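# Flip the gripper housing and return it to its tray

## Task

Flip the loose gripper housing upside down and set it back into its tray. Both halves must stay joined, and at most about a fingernail's width of the housing may stick out past the tray's open side. The tray is loose, so it must end up resting on all four feet on the raised bench surface, with no foot more than half off an edge. Finish by opening the grippers and pulling the arms away.

## Robot and tools

Robot: two arms across the table from each other, left_arm with its base on the +y side (at about (-0.010, +0.461, +0.039) m) and right_arm on the -y side (about (-0.012, -0.457, +0.039) m). The names do not match image sides. Each arm has six revolute joints (joint 1 is waist, then shoulder, elbow, wrist pitch, wrist yaw, wrist roll) and a parallel two-finger gripper. The fingers point along the gripper's +x axis and close along its y axis. end_effector_position is the midpoint between the fingers, roughly 3 to 4 cm short of the tips; only the last 1.5 cm of each inner finger face is flat.

Frames: scene frame has its origin at table centre, +z up, table top at z = +0.020 m. Each arm reports its hand position, orientation (quat_wxyz) and velocities in its own base frame, with +z up in both bases. Motion offsets, however, are along the axes of that arm's current Hand target (the gripper's own axes). Reported poses can be a few cm off, more at long reach; weight and friction can leave the gripper short, low or tilted, so check after each move and correct.

Numbers in a command: every row has 14 values, seven for left_arm then seven for right_arm, always both even if one arm is idle: dx, dy, dz, rx, ry, rz, opening. dx..rz are offsets, not poses, measured from that arm's Hand target as it stood when the action or move began; 1.0 equals 0.6 m for dx/dy/dz and 180 degrees for rx/ry/rz (one rotation vector). Values lie in [-1, 1]. Sending all six zeros re-commands the current Hand target. Opening is absolute, not an offset: +1 is fully open (0.080 m), empty fingers touch near -0.78, below that nothing changes. A 0 opening is a real command, so resend the present value to leave a gripper alone. Closing fully takes at least about 0.6 s.

execute_actions(actions, cameras): actions is a list of actions; each action is a list of up to 15 rows, one row per 1/30 s step, the last row held to fill 15 steps. Every row within an action counts from the action's starting Hand target, and repeating the same offset in a new action moves further. An empty list just reports state and images.

move(target, speed, blend, opening_speed, blocking, cameras): target is one 14-number row or a list of up to 15 rows, all offsets from the same starting Hand targets. Grippers travel straight lines, ending together, at least 0.5 s, capped at 10 s. speed is m/s, 0.002 to 2.4, default 0.25 (turns up to twice that in rad/s), one value or one per target. blend (m) rounds corners between listed targets. opening_speed (per second on the -1..+1 scale, at least 0.2) ramps the fingers. blocking=false returns after about 0.5 s while the move continues. Paths ignore obstacles and the other arm; faster means more lag, drift and harder hits. Steer around each arm's own base rather than near it, or the shoulder posture may flip. The result adds a move: line: done (within 8 mm and 2 degrees), off_target, moving, held, blocked or fault, plus limits such as paced (pose clipped) or held (steps withheld). blocked means the gripper stopped far from its goal and now holds still.

wait(seconds 0 to 10, cameras) lets time pass with commands held. stop(cameras) brakes a running move. zoom_image(camera, region) enlarges a region [x0, y0, x1, y1] in pixels (max 504x504) of cam_left_wrist or cam_right_wrist (each 672x504), from the latest image. read_manual(section) gives licence text only. finished_scene(scene) ends the current scene, given its number, irreversibly; call it only after releasing and retreating.

Results: Joint positions (gripper opening in metres last), Joint velocities (or 'within noise'), Joint torques (total drive output including gravity), External joint torques (estimated outside load, with friction and held weight; a push toward larger joint angles lowers it), grip_measured on the opening scale, Hand target, Tool commands, and MOTOR HOT / fault lines. To grip, command about 0.08 below grip_measured at first contact; readings can be off about 1 mm and read up to 3 mm narrow under squeeze.

Controller: orientation commands are clipped to within 32 degrees of the measured orientation each step; position has priority. A gripper resting short of its target needs a fresh command (zeros or the missing offset). An arm pressing on something keeps pressing until commanded back past its gripper.

Avoid: dropping the housing or releasing it while moving, knocking the tray over or off the bench, anything leaving the table, fast impacts and hard presses, arms touching each other (can end the scene), closing one gripper on the other's fingers. Joint contact torque limits (N m): waist 18.2, shoulder 22.5, elbow 22.4, wrist pitch 5.92, wrist yaw 5.9, wrist roll 5.54; exceeding one freezes that arm 10 s. Long holding, stretched poses or pushing at unreachable targets heat motors; at 95 °C the arm is halted, possibly going limp. Loose objects may occasionally be nudged by outside forces. Camera cables count as arm contact.

Each tool is called by a JSON object that holds its "method" and its "body".

## Session

{"method": "execute_actions", "body": {"actions": []}}

Scene clock: 0.00 s.
left_arm: end_effector_position=(+0.3164, -0.0233, +0.3187) grip_measured=+1.000 end_effector_quat_wxyz=(+0.950, -0.019, +0.304, +0.065) | right_arm: end_effector_position=(+0.3421, -0.0254, +0.3812) grip_measured=+0.984 end_effector_quat_wxyz=(+0.811, +0.418, +0.267, -0.310)
Joint positions: left_arm=[-0.202 1.158 1.331 -0.82 -0.275 -0.198 0.08] | right_arm=[0.068 1.525 2.013 -1.308 0.329 1.126 0.079]
Joint velocities: within noise
Joint torques (N m): no reading
External joint torques (N m): no reading
Heat: left arm: hottest wrist yaw 33 °C (+0.0 °C/min); right arm: hottest elbow 29 °C (+0.0 °C/min).
Hand target: left_arm +0.3163, -0.0232, +0.3190; +0.951, -0.019, +0.303, +0.065 | right_arm +0.3417, -0.0255, +0.3829; +0.812, +0.419, +0.265, -0.308
Tool commands: left_gripper/opening=+1.0 right_gripper/opening=+0.984185

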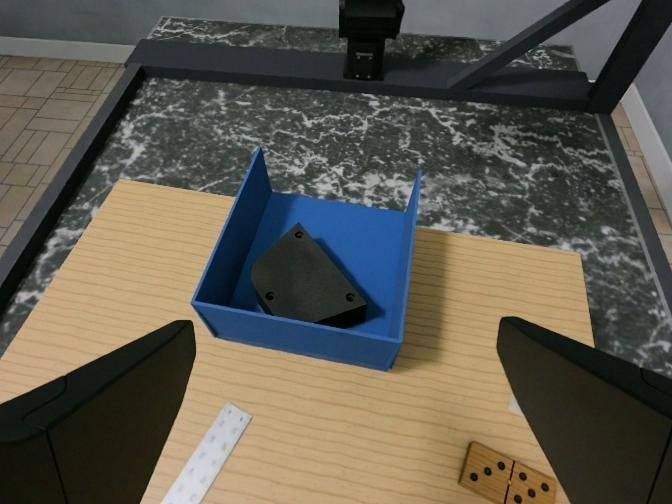

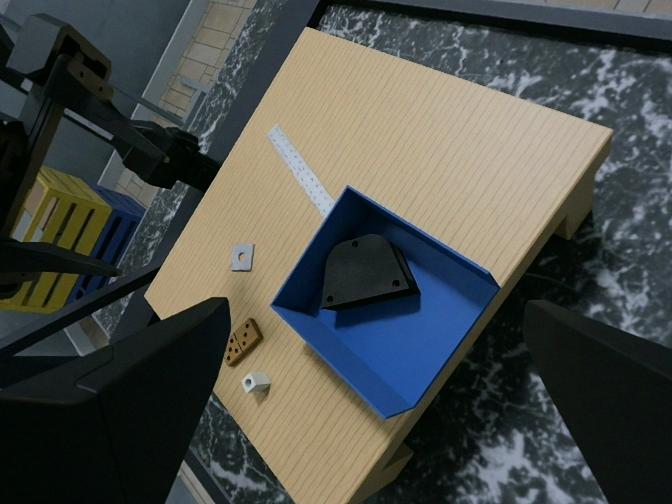

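{"method": "zoom_image", "body": {"camera": "cam_left_wrist", "region": [170, 130, 450, 390]}}

{"method": "zoom_image", "body": {"camera": "cam_right_wrist", "region": [220, 170, 520, 430]}}

Scaled by 1.800 from the camera's 672x504 image, which has a finer 960x720 frame.

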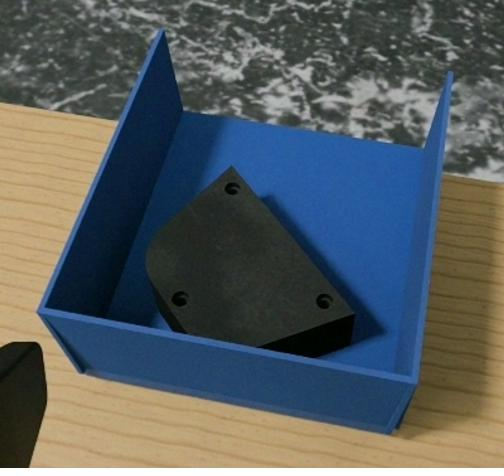

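Scaled by 1.680 from the camera's 672x504 image, which has a finer 960x720 frame.

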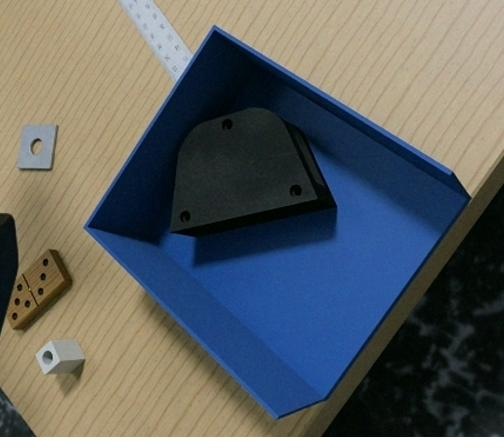

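{"method": "move", "body": {"target": [0.104,0.015,0.158,0.034,0.192,-0.027,1,0.064,-0.275,-0.171,-0.300,-0.130,0.182,1], "speed": 0.25}}

Scene clock: 118.13 s.
left_arm: end_effector_position=(+0.4161, -0.0013, +0.3608) grip_measured=+1.000 end_effector_quat_wxyz=(+0.905, -0.002, +0.425, +0.001) | right_arm: end_effector_position=(+0.2308, -0.0253, +0.2200) grip_measured=+0.984 end_effector_quat_wxyz=(+0.996, +0.002, +0.090, -0.002)
Joint positions: left_arm=[-0.004 1.845 2.35 -1.383 -0.003 -0.007 0.08] | right_arm=[-0.289 0.377 0.372 -0.182 -0.279 -0.049 0.079]
Joint velocities: within noise
Joint torques (N m): left_arm=[0.39 -5.47 5.08 1.12 0.09 0.19] | right_arm=[-0.18 -0.27 4.84 1.93 -0.19 -0.08]
External joint torques (N m): left_arm=[0.46 2 -0.29 -0.27 0.08 0.19] | right_arm=[-0.19 -0.45 -1.88 0.27 -0.16 -0.08]
Heat: left arm: hottest elbow 32 °C (+2.0 °C/min); right arm: hottest elbow 35 °C (+1.0 °C/min).
Hand target: left_arm +0.4199, -0.0002, +0.3602; +0.819, +0.000, +0.574, +0.000 | right_arm +0.2305, -0.0251, +0.2190; +0.996, +0.000, +0.088, -0.001
Off the commanded pose: left_arm 0.004 m, 20 deg | right_arm 0.001 m, 0 deg.
joint sent to its limit (left arm) — joint 3 (elbow), upper limit, where the elbow is as straight as it goes. The joint targets are off in orientation, not in position.
move: off_target (left_arm)

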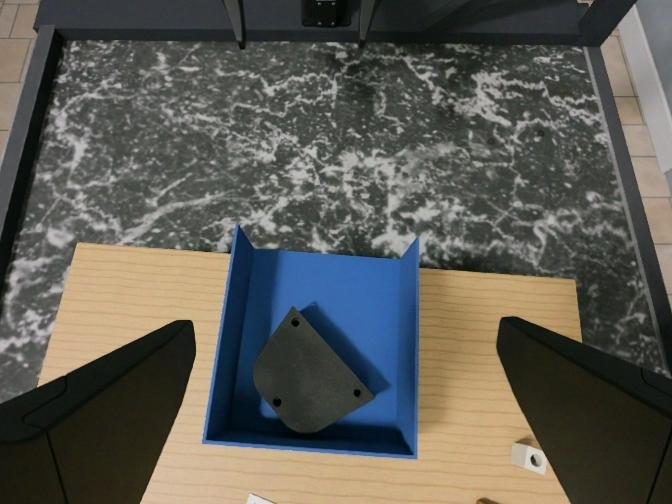

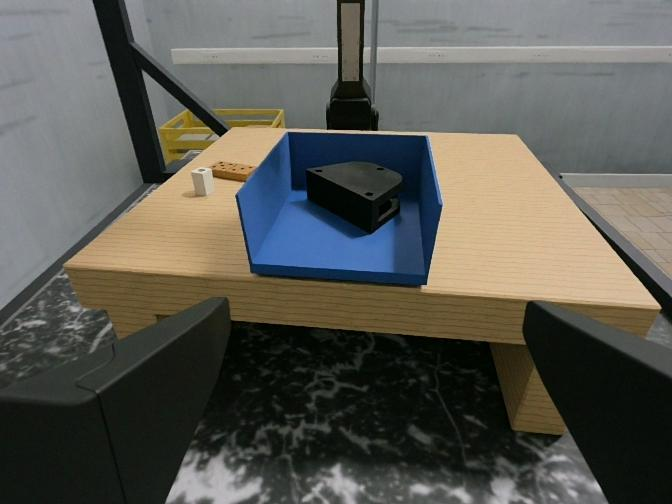

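{"method": "zoom_image", "body": {"camera": "cam_left_wrist", "region": [190, 220, 430, 470]}}

{"method": "zoom_image", "body": {"camera": "cam_right_wrist", "region": [230, 110, 450, 300]}}

Scaled by 2.016 from the camera's 672x504 image, which has a finer 960x720 frame.

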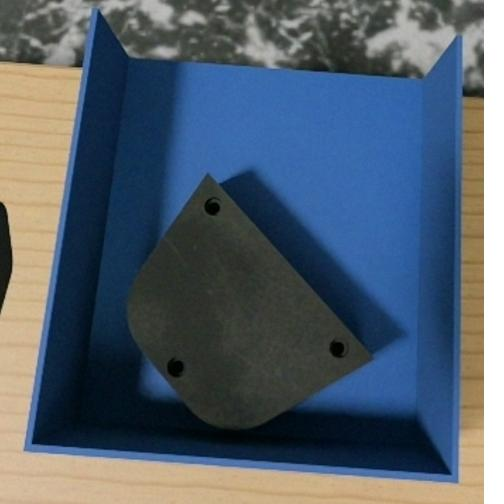

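Scaled by 2.291 from the camera's 672x504 image, which has a finer 960x720 frame.

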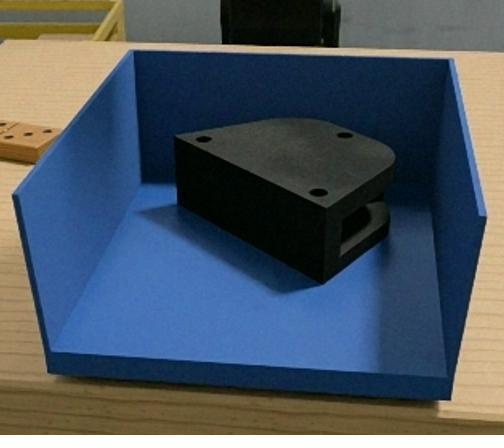

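{"method": "move", "body": {"target": [0.14,0.045,-0.0295,-0.234,0.1056,0.0411,1,0,0,0,0,0,0,1], "speed": 0.2}}

Scene clock: 249.00 s.
left_arm: end_effector_position=(+0.4289, +0.0255, +0.2775) grip_measured=+1.000 end_effector_quat_wxyz=(+0.780, -0.290, +0.514, +0.208) | right_arm: end_effector_position=(+0.2308, -0.0253, +0.2199) grip_measured=+0.984 end_effector_quat_wxyz=(+0.996, +0.002, +0.090, -0.002)
Joint positions: left_arm=[0.058 2.016 2.351 -1.509 -0.004 -0.677 0.08] | right_arm=[-0.289 0.377 0.372 -0.182 -0.28 -0.049 0.079]
Joint velocities: within noise
Joint torques (N m): left_arm=[0.37 -6.67 5.17 0.54 0.06 -0.14] | right_arm=[-0.31 -0.41 4.85 1.93 -0.23 -0.06]
External joint torques (N m): left_arm=[0.43 2.27 -0.39 -0.45 0.09 -0.15] | right_arm=[-0.32 -0.61 -1.83 0.29 -0.2 -0.06]
Heat: left arm: hottest wrist yaw 32 °C (+0.0 °C/min); right arm: hottest wrist pitch 42 °C (+3.0 °C/min).
Hand target: left_arm +0.4320, +0.0269, +0.2753; +0.659, -0.257, +0.658, +0.257 | right_arm +0.2305, -0.0251, +0.2189; +0.996, +0.000, +0.088, -0.001
Off the commanded pose: left_arm 0.004 m, 23 deg | right_arm 0.001 m, 0 deg.
joint sent to its limit (left arm) — joint 3 (elbow), upper limit, where the elbow is as straight as it goes. The joint targets are off in orientation, not in position.
move: off_target (left_arm)

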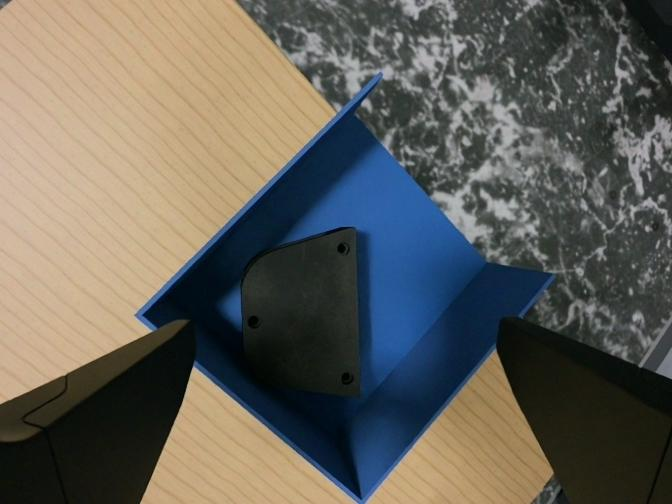

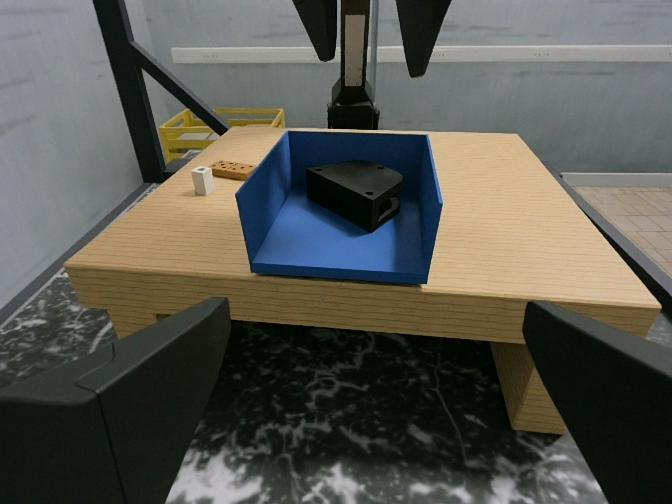

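{"method": "move", "body": {"target": [0.0638,0.0003,-0.0223,0.0036,-0.0386,0,0.58,0,0,0,0,0,0,1], "speed": 0.15}}

Scene clock: 570.03 s.
left_arm: end_effector_position=(+0.4212, +0.0186, +0.2446) grip_measured=+0.584 end_effector_quat_wxyz=(+0.749, -0.253, +0.561, +0.245) | right_arm: end_effector_position=(+0.2308, -0.0253, +0.2199) grip_measured=+0.984 end_effector_quat_wxyz=(+0.996, +0.002, +0.090, -0.002)
Joint positions: left_arm=[0.016 2.058 2.307 -1.564 -0.078 -0.7 0.061] | right_arm=[-0.289 0.377 0.372 -0.182 -0.28 -0.049 0.079]
Joint velocities: within noise
Joint torques (N m): left_arm=[-0.34 -6.87 3.35 0.31 -0.27 -0.15] | right_arm=[-0.3 -0.44 4.86 1.94 -0.21 -0.08]
External joint torques (N m): left_arm=[-0.29 2.42 -2.26 -0.47 -0.19 -0.16] | right_arm=[-0.31 -0.63 -1.87 0.27 -0.18 -0.08]
Heat: left arm: hottest shoulder 34 °C (+0.0 °C/min); right arm: hottest wrist pitch 48 °C (+1.0 °C/min).
Hand target: left_arm +0.4221, +0.0180, +0.2370; +0.699, -0.237, +0.619, +0.268 | right_arm +0.2305, -0.0251, +0.2189; +0.996, +0.000, +0.088, -0.001
Off the commanded pose: left_arm 0.008 m, 9 deg | right_arm 0.001 m, 0 deg.
joint sent to its limit (left arm) — joint 4 (wrist pitch), lower limit. The joint targets are off in orientation, not in position.
move: off_target (left_arm)

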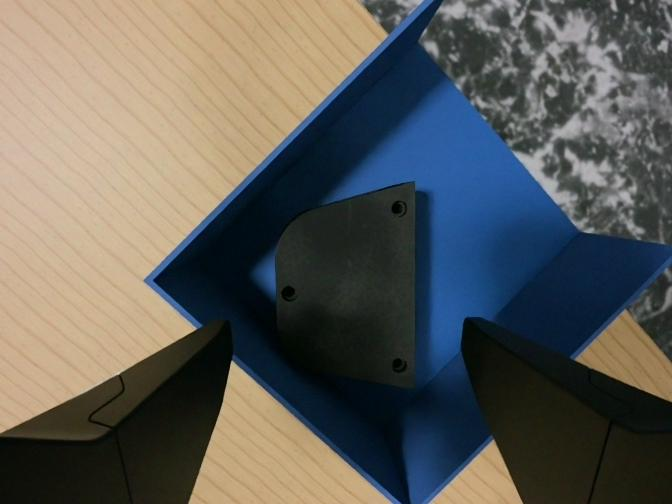

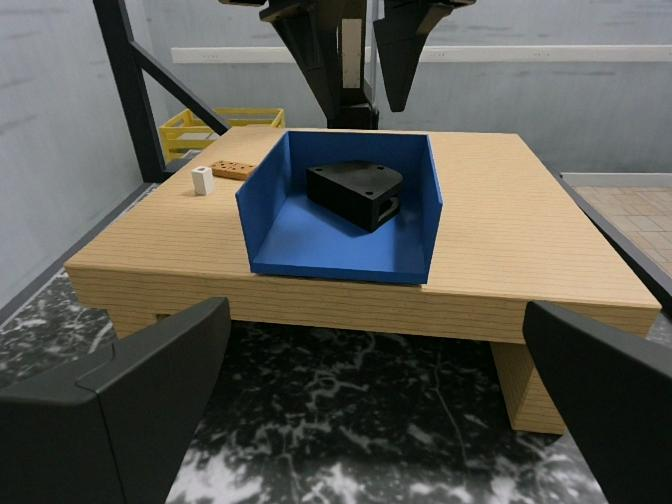

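{"method": "move", "body": {"target": [0.0527,-0.0007,-0.0093,0,0,0,0.58,0,0,0,0,0,0,1], "speed": 0.1}}

{"method": "zoom_image", "body": {"camera": "cam_right_wrist", "region": [220, 40, 480, 300]}}

Scene clock: 598.63 s.
left_arm: end_effector_position=(+0.4208, +0.0174, +0.2133) grip_measured=+0.584 end_effector_quat_wxyz=(+0.720, -0.245, +0.595, +0.258) | right_arm: end_effector_position=(+0.2308, -0.0253, +0.2199) grip_measured=+0.984 end_effector_quat_wxyz=(+0.996, +0.002, +0.090, -0.002)
Joint positions: left_arm=[0.014 2.1 2.254 -1.564 -0.078 -0.711 0.061] | right_arm=[-0.289 0.377 0.372 -0.182 -0.28 -0.049 0.079]
Joint velocities: within noise
Joint torques (N m): left_arm=[-0.27 -7.13 3.29 0.17 -0.21 -0.17] | right_arm=[-0.28 -0.44 4.87 1.93 -0.21 -0.07]
External joint torques (N m): left_arm=[-0.33 2.43 -2.35 -0.44 -0.12 -0.17] | right_arm=[-0.28 -0.62 -1.87 0.26 -0.19 -0.07]
Heat: left arm: hottest shoulder 34 °C (+0.0 °C/min); right arm: hottest wrist pitch 49 °C (+1.0 °C/min).
Hand target: left_arm +0.4211, +0.0165, +0.2049; +0.699, -0.237, +0.619, +0.268 | right_arm +0.2305, -0.0251, +0.2189; +0.996, +0.000, +0.088, -0.001
Off the commanded pose: left_arm 0.008 m, 4 deg | right_arm 0.001 m, 0 deg.
joint sent to its limit (left arm) — joint 4 (wrist pitch), lower limit. The joint targets still meet the commanded pose.
move: off_target (left_arm)

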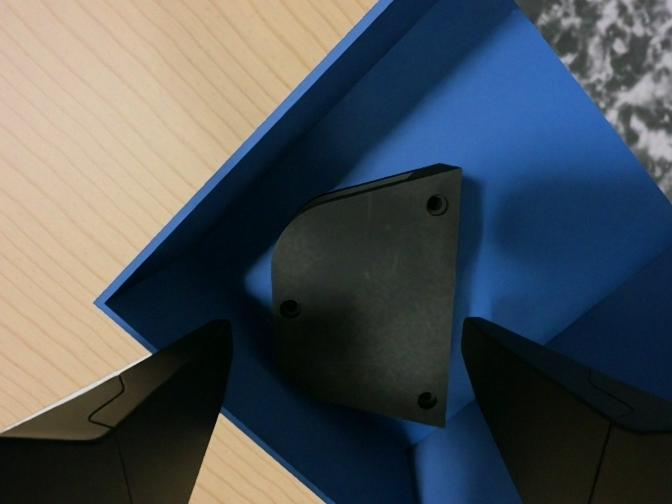

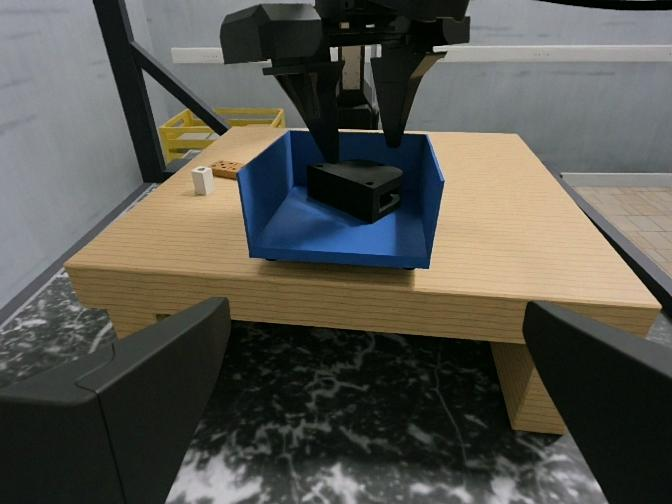

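Scaled by 1.938 from the camera's 672x504 image, which has a finer 960x720 frame.

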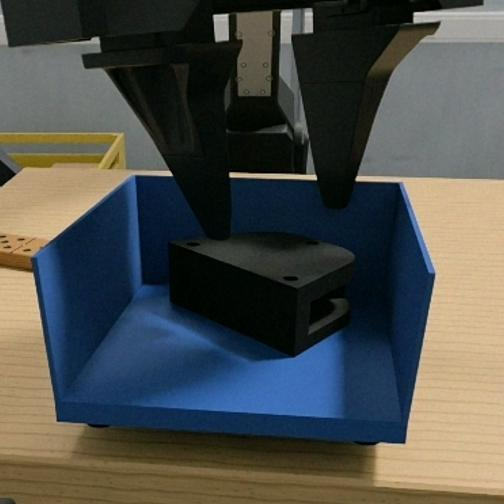

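{"method": "move", "body": {"target": [-0.09,0,0.011,0,0,0,0.58,0,0,0,0,0,0,1], "speed": 0.08}}

{"method": "zoom_image", "body": {"camera": "cam_right_wrist", "region": [220, 40, 480, 300]}}

Scene clock: 638.70 s.
left_arm: end_effector_position=(+0.4217, +0.0175, +0.2530) grip_measured=+0.584 end_effector_quat_wxyz=(+0.756, -0.258, +0.550, +0.242) | right_arm: end_effector_position=(+0.2308, -0.0253, +0.2199) grip_measured=+0.984 end_effector_quat_wxyz=(+0.996, +0.002, +0.090, -0.002)
Joint positions: left_arm=[0.013 2.05 2.326 -1.564 -0.079 -0.707 0.061] | right_arm=[-0.289 0.377 0.372 -0.182 -0.28 -0.049 0.079]
Joint velocities: within noise
Joint torques (N m): left_arm=[-0.32 -9.32 5.13 0.35 -0.27 0.16] | right_arm=[-0.3 -0.45 4.85 1.93 -0.21 -0.07]
External joint torques (N m): left_arm=[-0.34 -0.19 -0.4 -0.46 -0.19 0.16] | right_arm=[-0.29 -0.59 -1.96 0.24 -0.18 -0.07]
Heat: left arm: hottest shoulder 37 °C (+3.0 °C/min); right arm: hottest wrist pitch 49 °C (+1.0 °C/min).
Hand target: left_arm +0.4211, +0.0165, +0.2593; +0.699, -0.237, +0.619, +0.268 | right_arm +0.2305, -0.0251, +0.2189; +0.996, +0.000, +0.088, -0.001
Off the commanded pose: left_arm 0.006 m, 11 deg | right_arm 0.001 m, 0 deg.
joint sent to its limit (left arm) — joint 4 (wrist pitch), lower limit. The joint targets are off in orientation, not in position.
move: off_target (left_arm)

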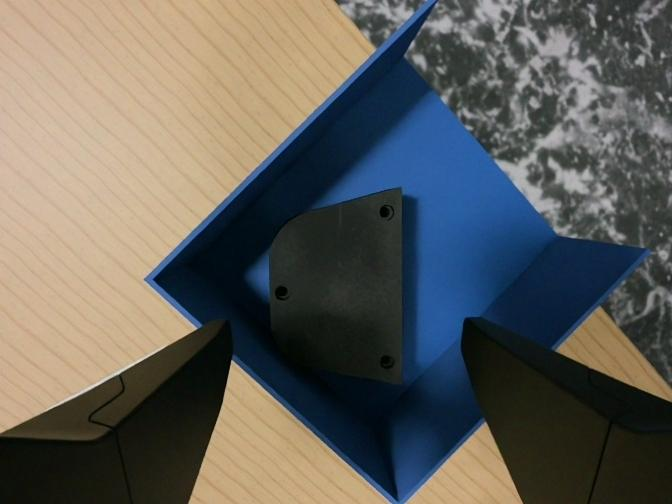

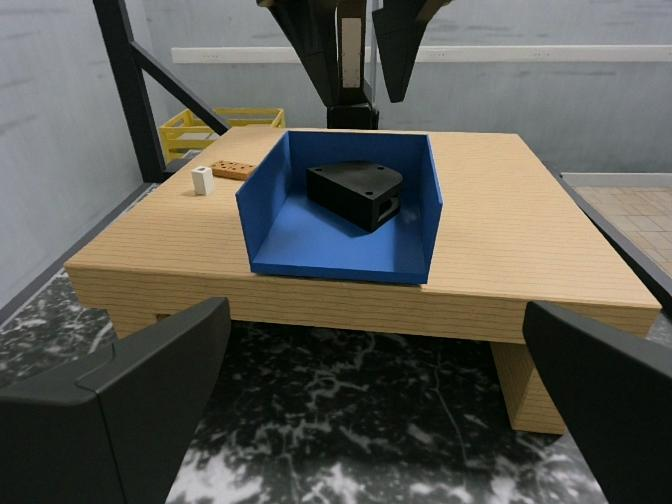

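Scaled by 1.938 from the camera's 672x504 image, which has a finer 960x720 frame.

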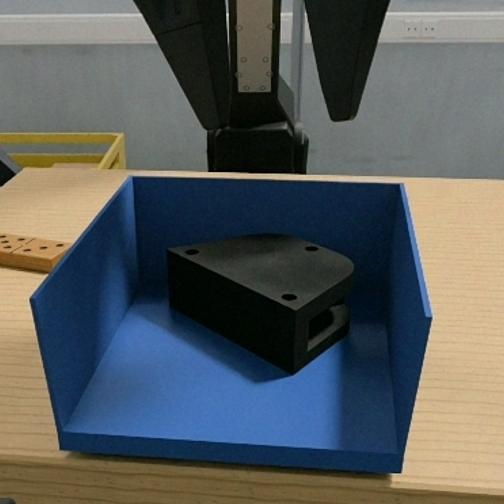

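{"method": "zoom_image", "body": {"camera": "cam_left_wrist", "region": [130, 170, 420, 504]}}

Scaled by 1.509 from the camera's 672x504 image, which has a finer 960x720 frame.

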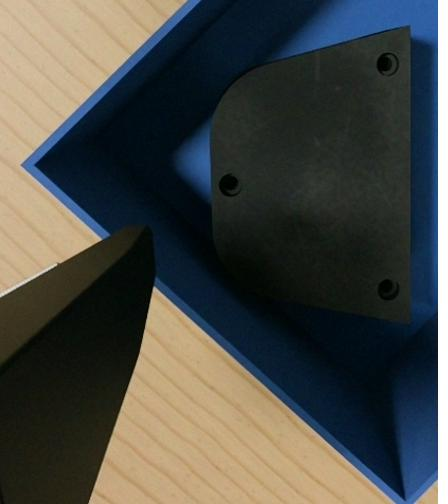

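{"method": "zoom_image", "body": {"camera": "cam_right_wrist", "region": [300, 150, 420, 240]}}

Scaled by 4.200 from the camera's 672x504 image, which has a finer 960x720 frame.

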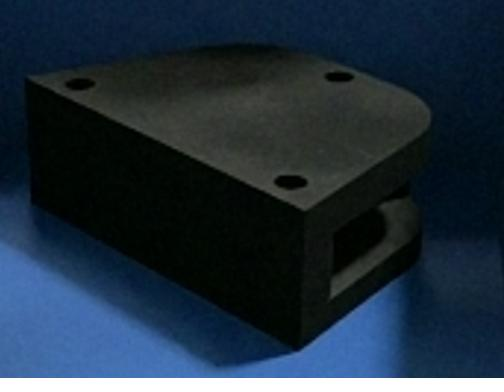

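{"method": "move", "body": {"target": [0.0735,-0.0142,0.0333,0,0,0,0.51,0,0,0,0,0,0,1], "speed": 0.08}}

{"method": "zoom_image", "body": {"camera": "cam_right_wrist", "region": [220, 40, 480, 300]}}

{"method": "zoom_image", "body": {"camera": "cam_left_wrist", "region": [100, 160, 500, 504]}}

Scene clock: 836.23 s.
left_arm: end_effector_position=(+0.4420, +0.0250, +0.2208) grip_measured=+0.514 end_effector_quat_wxyz=(+0.743, -0.250, +0.569, +0.249) | right_arm: end_effector_position=(+0.2308, -0.0253, +0.2199) grip_measured=+0.984 end_effector_quat_wxyz=(+0.996, +0.002, +0.090, -0.002)
Joint positions: left_arm=[0.03 2.148 2.35 -1.539 -0.079 -0.689 0.058] | right_arm=[-0.289 0.377 0.372 -0.182 -0.28 -0.049 0.079]
Joint velocities: within noise
Joint torques (N m): left_arm=[0.47 -7.45 5.26 0.47 -0.17 0.15] | right_arm=[-0.32 -0.43 4.9 1.93 -0.21 -0.07]
External joint torques (N m): left_arm=[0.46 2.49 -0.42 -0.25 -0.09 0.14] | right_arm=[-0.33 -0.61 -1.81 0.27 -0.18 -0.07]
Heat: left arm: hottest shoulder 45 °C (+1.0 °C/min); right arm: hottest wrist pitch 52 °C (+1.0 °C/min). Fold the right arm in close to its base, or ease its load, before you think long.
Hand target: left_arm +0.4455, +0.0269, +0.2181; +0.699, -0.237, +0.619, +0.268 | right_arm +0.2305, -0.0251, +0.2189; +0.996, +0.000, +0.088, -0.001
Off the commanded pose: left_arm 0.005 m, 8 deg | right_arm 0.001 m, 0 deg.
MOTOR HOT: joint 4 (wrist pitch) of the right arm reports 52 °C; the controller stops that arm at 95 °C. To cool a motor, set the load down, stop pushing, or move to a pose that needs little force.
joint sent to its limit (left arm) — joint 3 (elbow), upper limit, where the elbow is as straight as it goes. The joint targets are off in orientation, not in position.
move: off_target (left_arm)

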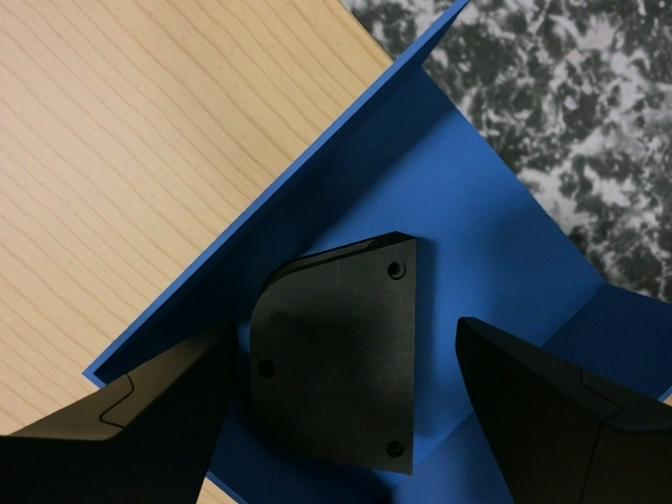

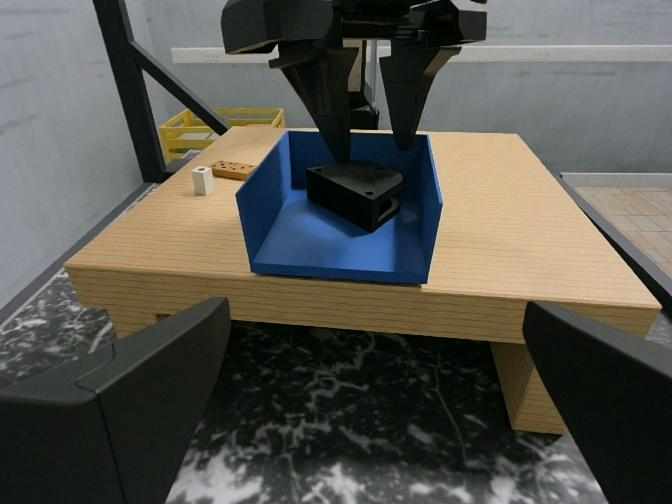

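Scaled by 1.938 from the camera's 672x504 image, which has a finer 960x720 frame.

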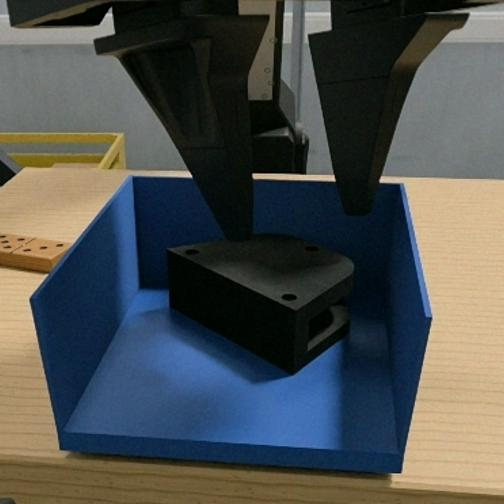

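Scaled by 1.260 from the camera's 672x504 image, which has a finer 960x720 frame.

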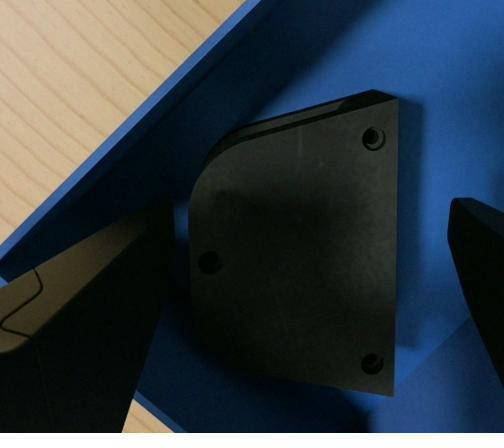

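{"method": "move", "body": {"target": [0.0308,0,-0.0038,0,0,0,0.51,0,0,0,0,0,0,1], "speed": 0.05}}

{"method": "zoom_image", "body": {"camera": "cam_right_wrist", "region": [220, 40, 480, 300]}}

Scene clock: 862.73 s.
left_arm: end_effector_position=(+0.4427, +0.0250, +0.2029) grip_measured=+0.514 end_effector_quat_wxyz=(+0.726, -0.243, +0.590, +0.256) | right_arm: end_effector_position=(+0.2308, -0.0252, +0.2199) grip_measured=+0.984 end_effector_quat_wxyz=(+0.996, +0.002, +0.090, -0.002)
Joint positions: left_arm=[0.03 2.189 2.35 -1.556 -0.079 -0.689 0.058] | right_arm=[-0.289 0.377 0.372 -0.182 -0.28 -0.049 0.079]
Joint velocities: within noise
Joint torques (N m): left_arm=[0.43 -7.64 5.29 0.21 -0.12 -0.01] | right_arm=[-0.31 -0.4 4.88 1.93 -0.21 -0.07]
External joint torques (N m): left_arm=[0.43 2.6 -0.39 -0.42 -0.04 -0.02] | right_arm=[-0.3 -0.57 -1.86 0.26 -0.17 -0.08]
Heat: left arm: hottest shoulder 43 °C (-1.0 °C/min); right arm: hottest wrist pitch 52 °C (+0.0 °C/min). Fold the right arm in close to its base, or ease its load, before you think long.
Hand target: left_arm +0.4456, +0.0269, +0.1994; +0.699, -0.237, +0.619, +0.268 | right_arm +0.2305, -0.0251, +0.2189; +0.996, +0.000, +0.088, -0.001
Off the commanded pose: left_arm 0.005 m, 5 deg | right_arm 0.001 m, 0 deg.
MOTOR HOT: still on. Joint 4 (wrist pitch) of the right arm reports 52 °C.
joint sent to its limit (left arm) — joint 3 (elbow), upper limit, where the elbow is as straight as it goes. The joint targets are off in orientation, not in position.
move: off_target (left_arm)

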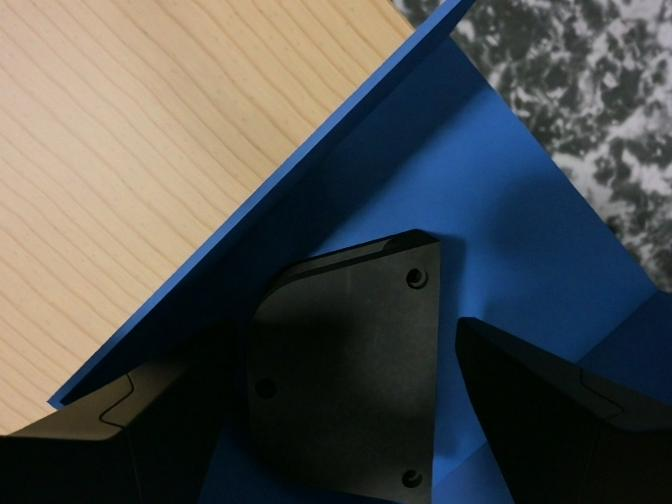

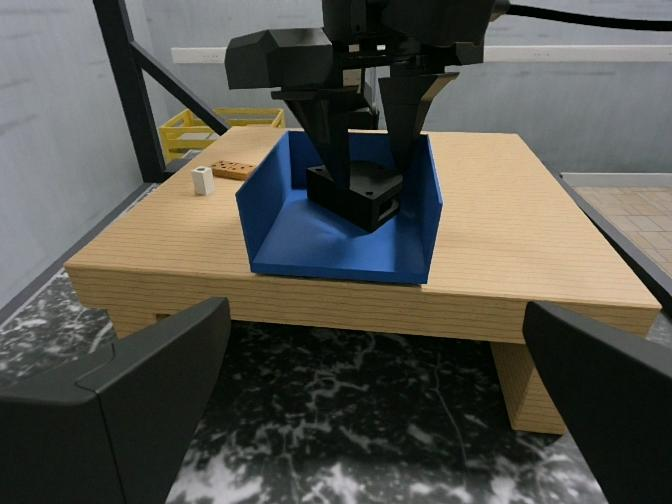

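Scaled by 1.938 from the camera's 672x504 image, which has a finer 960x720 frame.

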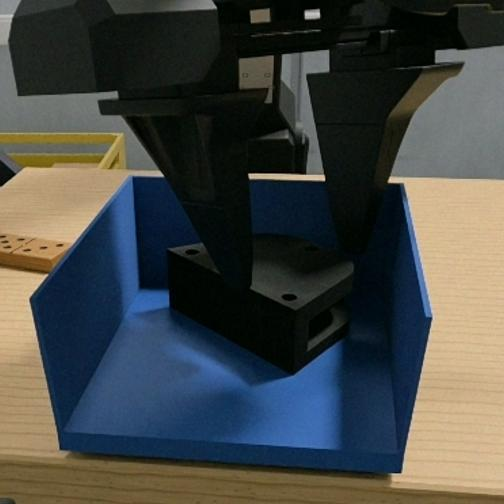

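{"method": "move", "body": {"target": [0.0149,0,-0.0018,0,0,0,0.51,0,0,0,0,0,0,1], "speed": 0.04}}

{"method": "zoom_image", "body": {"camera": "cam_right_wrist", "region": [220, 40, 480, 300]}}

Scene clock: 869.57 s.
left_arm: end_effector_position=(+0.4429, +0.0252, +0.1942) grip_measured=+0.514 end_effector_quat_wxyz=(+0.717, -0.240, +0.600, +0.259) | right_arm: end_effector_position=(+0.2308, -0.0252, +0.2199) grip_measured=+0.984 end_effector_quat_wxyz=(+0.996, +0.002, +0.090, -0.002)
Joint positions: left_arm=[0.03 2.209 2.35 -1.564 -0.079 -0.689 0.058] | right_arm=[-0.289 0.377 0.372 -0.182 -0.28 -0.049 0.079]
Joint velocities: within noise
Joint torques (N m): left_arm=[0.43 -7.6 5.2 0.15 -0.1 -0.09] | right_arm=[-0.3 -0.39 4.88 1.94 -0.21 -0.07]
External joint torques (N m): left_arm=[0.43 2.72 -0.44 -0.41 -0.01 -0.09] | right_arm=[-0.29 -0.59 -1.81 0.28 -0.18 -0.07]
Heat: left arm: hottest shoulder 43 °C (-2.0 °C/min); right arm: hottest wrist pitch 52 °C (+0.0 °C/min). Fold the right arm in close to its base, or ease its load, before you think long.
Hand target: left_arm +0.4455, +0.0270, +0.1904; +0.699, -0.237, +0.619, +0.268 | right_arm +0.2305, -0.0251, +0.2189; +0.996, +0.000, +0.088, -0.001
Off the commanded pose: left_arm 0.005 m, 3 deg | right_arm 0.001 m, 0 deg.
MOTOR HOT: still on. Joint 4 (wrist pitch) of the right arm reports 52 °C.
joint sent to its limit (left arm) — joint 3 (elbow), upper limit, where the elbow is as straight as it goes; joint 4 (wrist pitch), lower limit. The joint targets are off in orientation, not in position.
move: off_target (left_arm)

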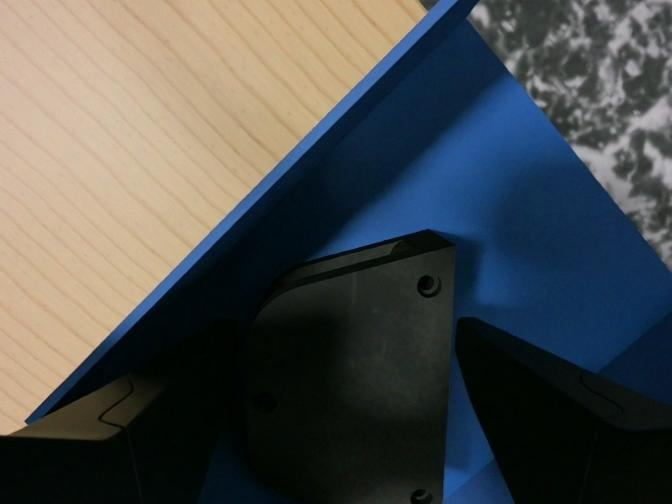

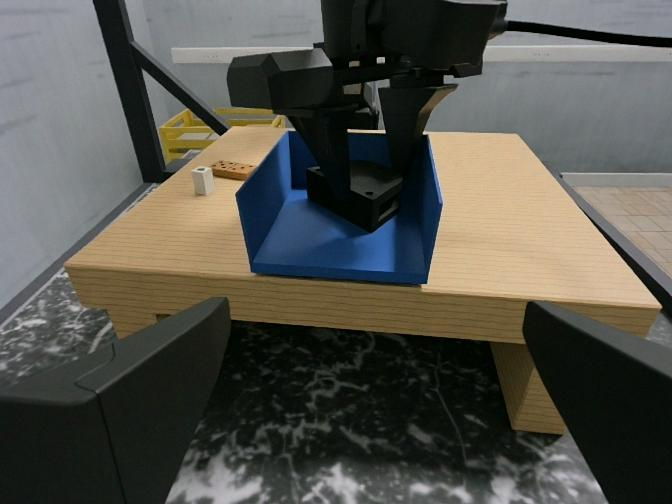

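Scaled by 1.938 from the camera's 672x504 image, which has a finer 960x720 frame.

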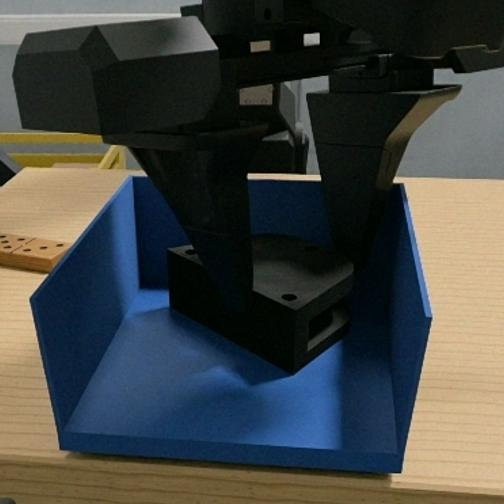

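{"method": "move", "body": {"target": [0.0108,0,-0.0013,0,0,0,0.51,0,0,0,0,0,0,1], "speed": 0.03}}

{"method": "zoom_image", "body": {"camera": "cam_right_wrist", "region": [220, 40, 480, 300]}}

Scene clock: 877.93 s.
left_arm: end_effector_position=(+0.4439, +0.0254, +0.1894) grip_measured=+0.514 end_effector_quat_wxyz=(+0.714, -0.239, +0.604, +0.261) | right_arm: end_effector_position=(+0.2308, -0.0252, +0.2199) grip_measured=+0.984 end_effector_quat_wxyz=(+0.996, +0.002, +0.090, -0.002)
Joint positions: left_arm=[0.03 2.22 2.35 -1.564 -0.079 -0.689 0.058] | right_arm=[-0.289 0.377 0.372 -0.182 -0.28 -0.049 0.079]
Joint velocities: within noise
Joint torques (N m): left_arm=[0.43 -7.79 4.68 0.14 -0.07 -0.13] | right_arm=[-0.28 -0.4 4.89 1.91 -0.21 -0.06]
External joint torques (N m): left_arm=[0.39 2.48 -0.94 -0.44 0.02 -0.13] | right_arm=[-0.29 -0.58 -1.82 0.25 -0.17 -0.07]
Heat: left arm: hottest shoulder 41 °C (-4.0 °C/min); right arm: hottest wrist pitch 53 °C (+1.0 °C/min). Fold the right arm in close to its base, or ease its load, before you think long.
Hand target: left_arm +0.4456, +0.0270, +0.1838; +0.699, -0.237, +0.619, +0.268 | right_arm +0.2305, -0.0251, +0.2189; +0.996, +0.000, +0.088, -0.001
Off the commanded pose: left_arm 0.006 m, 2 deg | right_arm 0.001 m, 0 deg.
MOTOR HOT: still on. Joint 4 (wrist pitch) of the right arm reports 53 °C.
joint sent to its limit (left arm) — joint 4 (wrist pitch), lower limit. The joint targets still meet the commanded pose.
move: done

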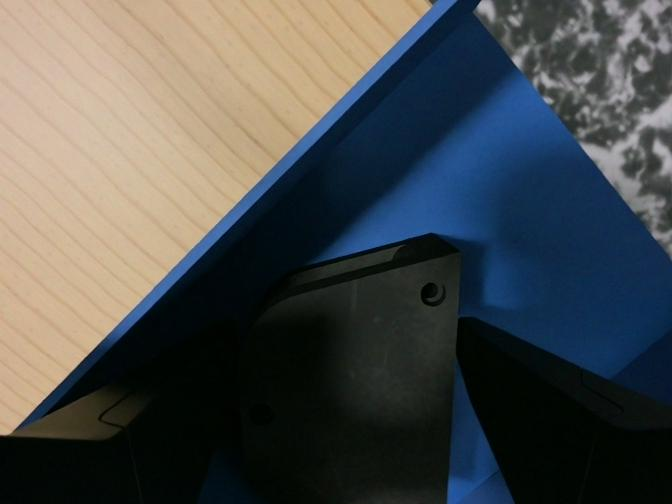

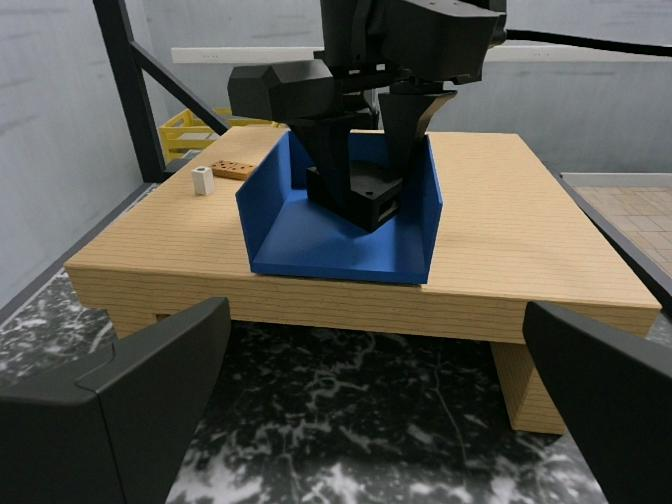

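Scaled by 1.938 from the camera's 672x504 image, which has a finer 960x720 frame.

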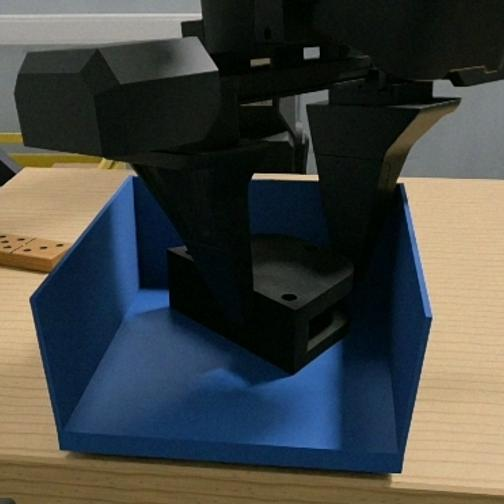

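{"method": "move", "body": {"target": [0.0083,0,-0.001,0,0,0,0.51,0,0,0,0,0,0,1], "speed": 0.03}}

{"method": "zoom_image", "body": {"camera": "cam_right_wrist", "region": [220, 40, 480, 300]}}

Scene clock: 888.50 s.
left_arm: end_effector_position=(+0.4446, +0.0254, +0.1858) grip_measured=+0.514 end_effector_quat_wxyz=(+0.711, -0.238, +0.607, +0.262) | right_arm: end_effector_position=(+0.2308, -0.0252, +0.2199) grip_measured=+0.984 end_effector_quat_wxyz=(+0.996, +0.002, +0.090, -0.002)
Joint positions: left_arm=[0.03 2.228 2.35 -1.564 -0.079 -0.689 0.058] | right_arm=[-0.289 0.377 0.372 -0.182 -0.28 -0.049 0.079]
Joint velocities: within noise
Joint torques (N m): left_arm=[0.43 -7.78 4.21 0.12 -0.07 -0.15] | right_arm=[-0.3 -0.43 4.87 1.93 -0.21 -0.07]
External joint torques (N m): left_arm=[0.43 2.62 -1.43 -0.42 0.02 -0.16] | right_arm=[-0.29 -0.61 -1.84 0.28 -0.18 -0.07]
Heat: left arm: hottest shoulder 40 °C (-5.0 °C/min); right arm: hottest wrist pitch 53 °C (+1.0 °C/min). Fold the right arm in close to its base, or ease its load, before you think long.
Hand target: left_arm +0.4456, +0.0270, +0.1789; +0.699, -0.237, +0.619, +0.268 | right_arm +0.2305, -0.0251, +0.2189; +0.996, +0.000, +0.088, -0.001
Off the commanded pose: left_arm 0.007 m, 2 deg | right_arm 0.001 m, 0 deg.
MOTOR HOT: still on. Joint 4 (wrist pitch) of the right arm reports 53 °C.
joint sent to its limit (left arm) — joint 4 (wrist pitch), lower limit. The joint targets still meet the commanded pose.
move: done

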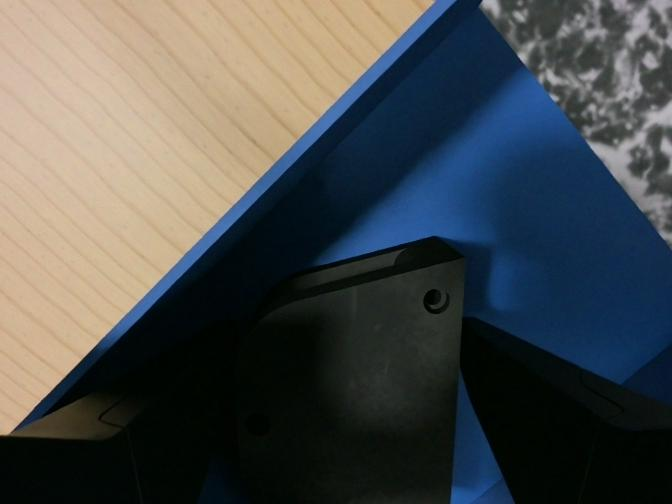

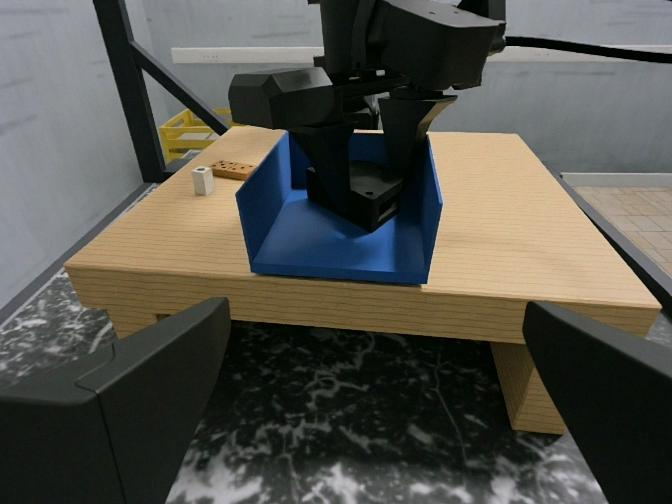

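Scaled by 1.938 from the camera's 672x504 image, which has a finer 960x720 frame.

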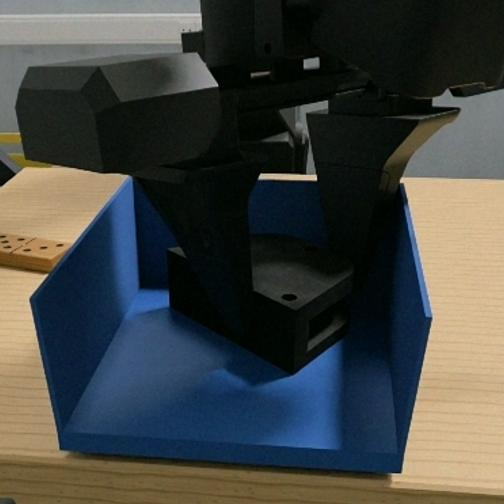

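{"method": "move", "body": {"target": [0,0,0,0,0,0,0.2,0,0,0,0,0,0,1], "speed": 0.03, "opening_speed": 0.3}}

{"method": "zoom_image", "body": {"camera": "cam_right_wrist", "region": [220, 40, 480, 300]}}

Scene clock: 915.20 s.
left_arm: end_effector_position=(+0.4446, +0.0254, +0.1858) grip_measured=+0.350 end_effector_quat_wxyz=(+0.711, -0.238, +0.607, +0.262) | right_arm: end_effector_position=(+0.2308, -0.0252, +0.2199) grip_measured=+0.984 end_effector_quat_wxyz=(+0.996, +0.002, +0.090, -0.002)
Joint positions: left_arm=[0.03 2.228 2.35 -1.564 -0.079 -0.689 0.051] | right_arm=[-0.289 0.377 0.372 -0.182 -0.28 -0.049 0.079]
Joint velocities: within noise
Joint torques (N m): left_arm=[0.41 -7.76 4.22 0.13 -0.07 -0.16] | right_arm=[-0.3 -0.48 4.83 1.92 -0.21 -0.07]
External joint torques (N m): left_arm=[0.41 2.61 -1.41 -0.43 0.02 -0.16] | right_arm=[-0.29 -0.65 -1.91 0.25 -0.18 -0.07]
Heat: left arm: hottest shoulder 43 °C (+0.0 °C/min); right arm: hottest wrist pitch 53 °C (+1.0 °C/min). Fold the right arm in close to its base, or ease its load, before you think long.
Hand target: left_arm +0.4456, +0.0269, +0.1789; +0.699, -0.237, +0.619, +0.268 | right_arm +0.2305, -0.0251, +0.2189; +0.996, +0.000, +0.088, -0.001
Off the commanded pose: left_arm 0.007 m, 2 deg | right_arm 0.001 m, 0 deg.
MOTOR HOT: still on. Joint 4 (wrist pitch) of the right arm reports 53 °C.
joint sent to its limit (left arm) — joint 4 (wrist pitch), lower limit. The joint targets still meet the commanded pose.
move: done

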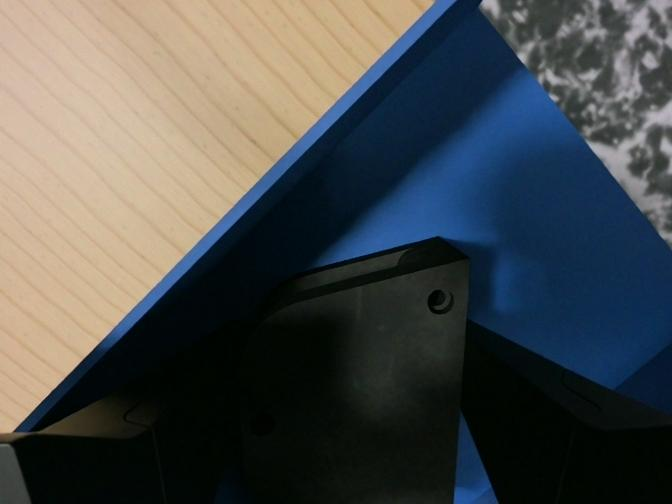

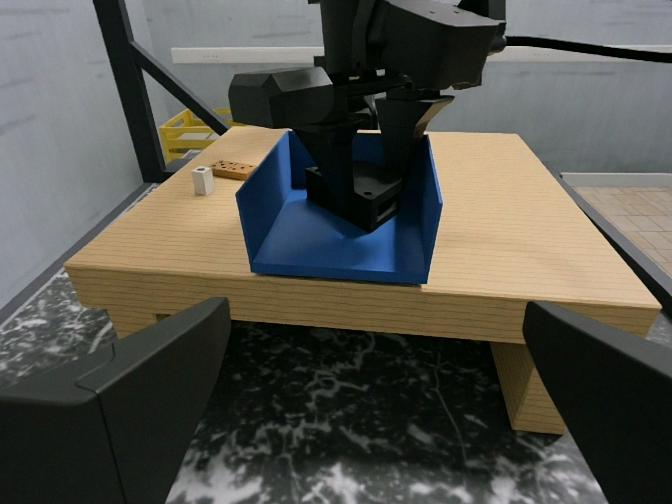

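Scaled by 1.938 from the camera's 672x504 image, which has a finer 960x720 frame.

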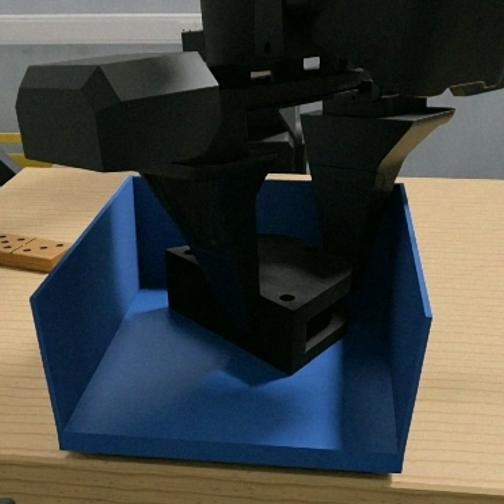

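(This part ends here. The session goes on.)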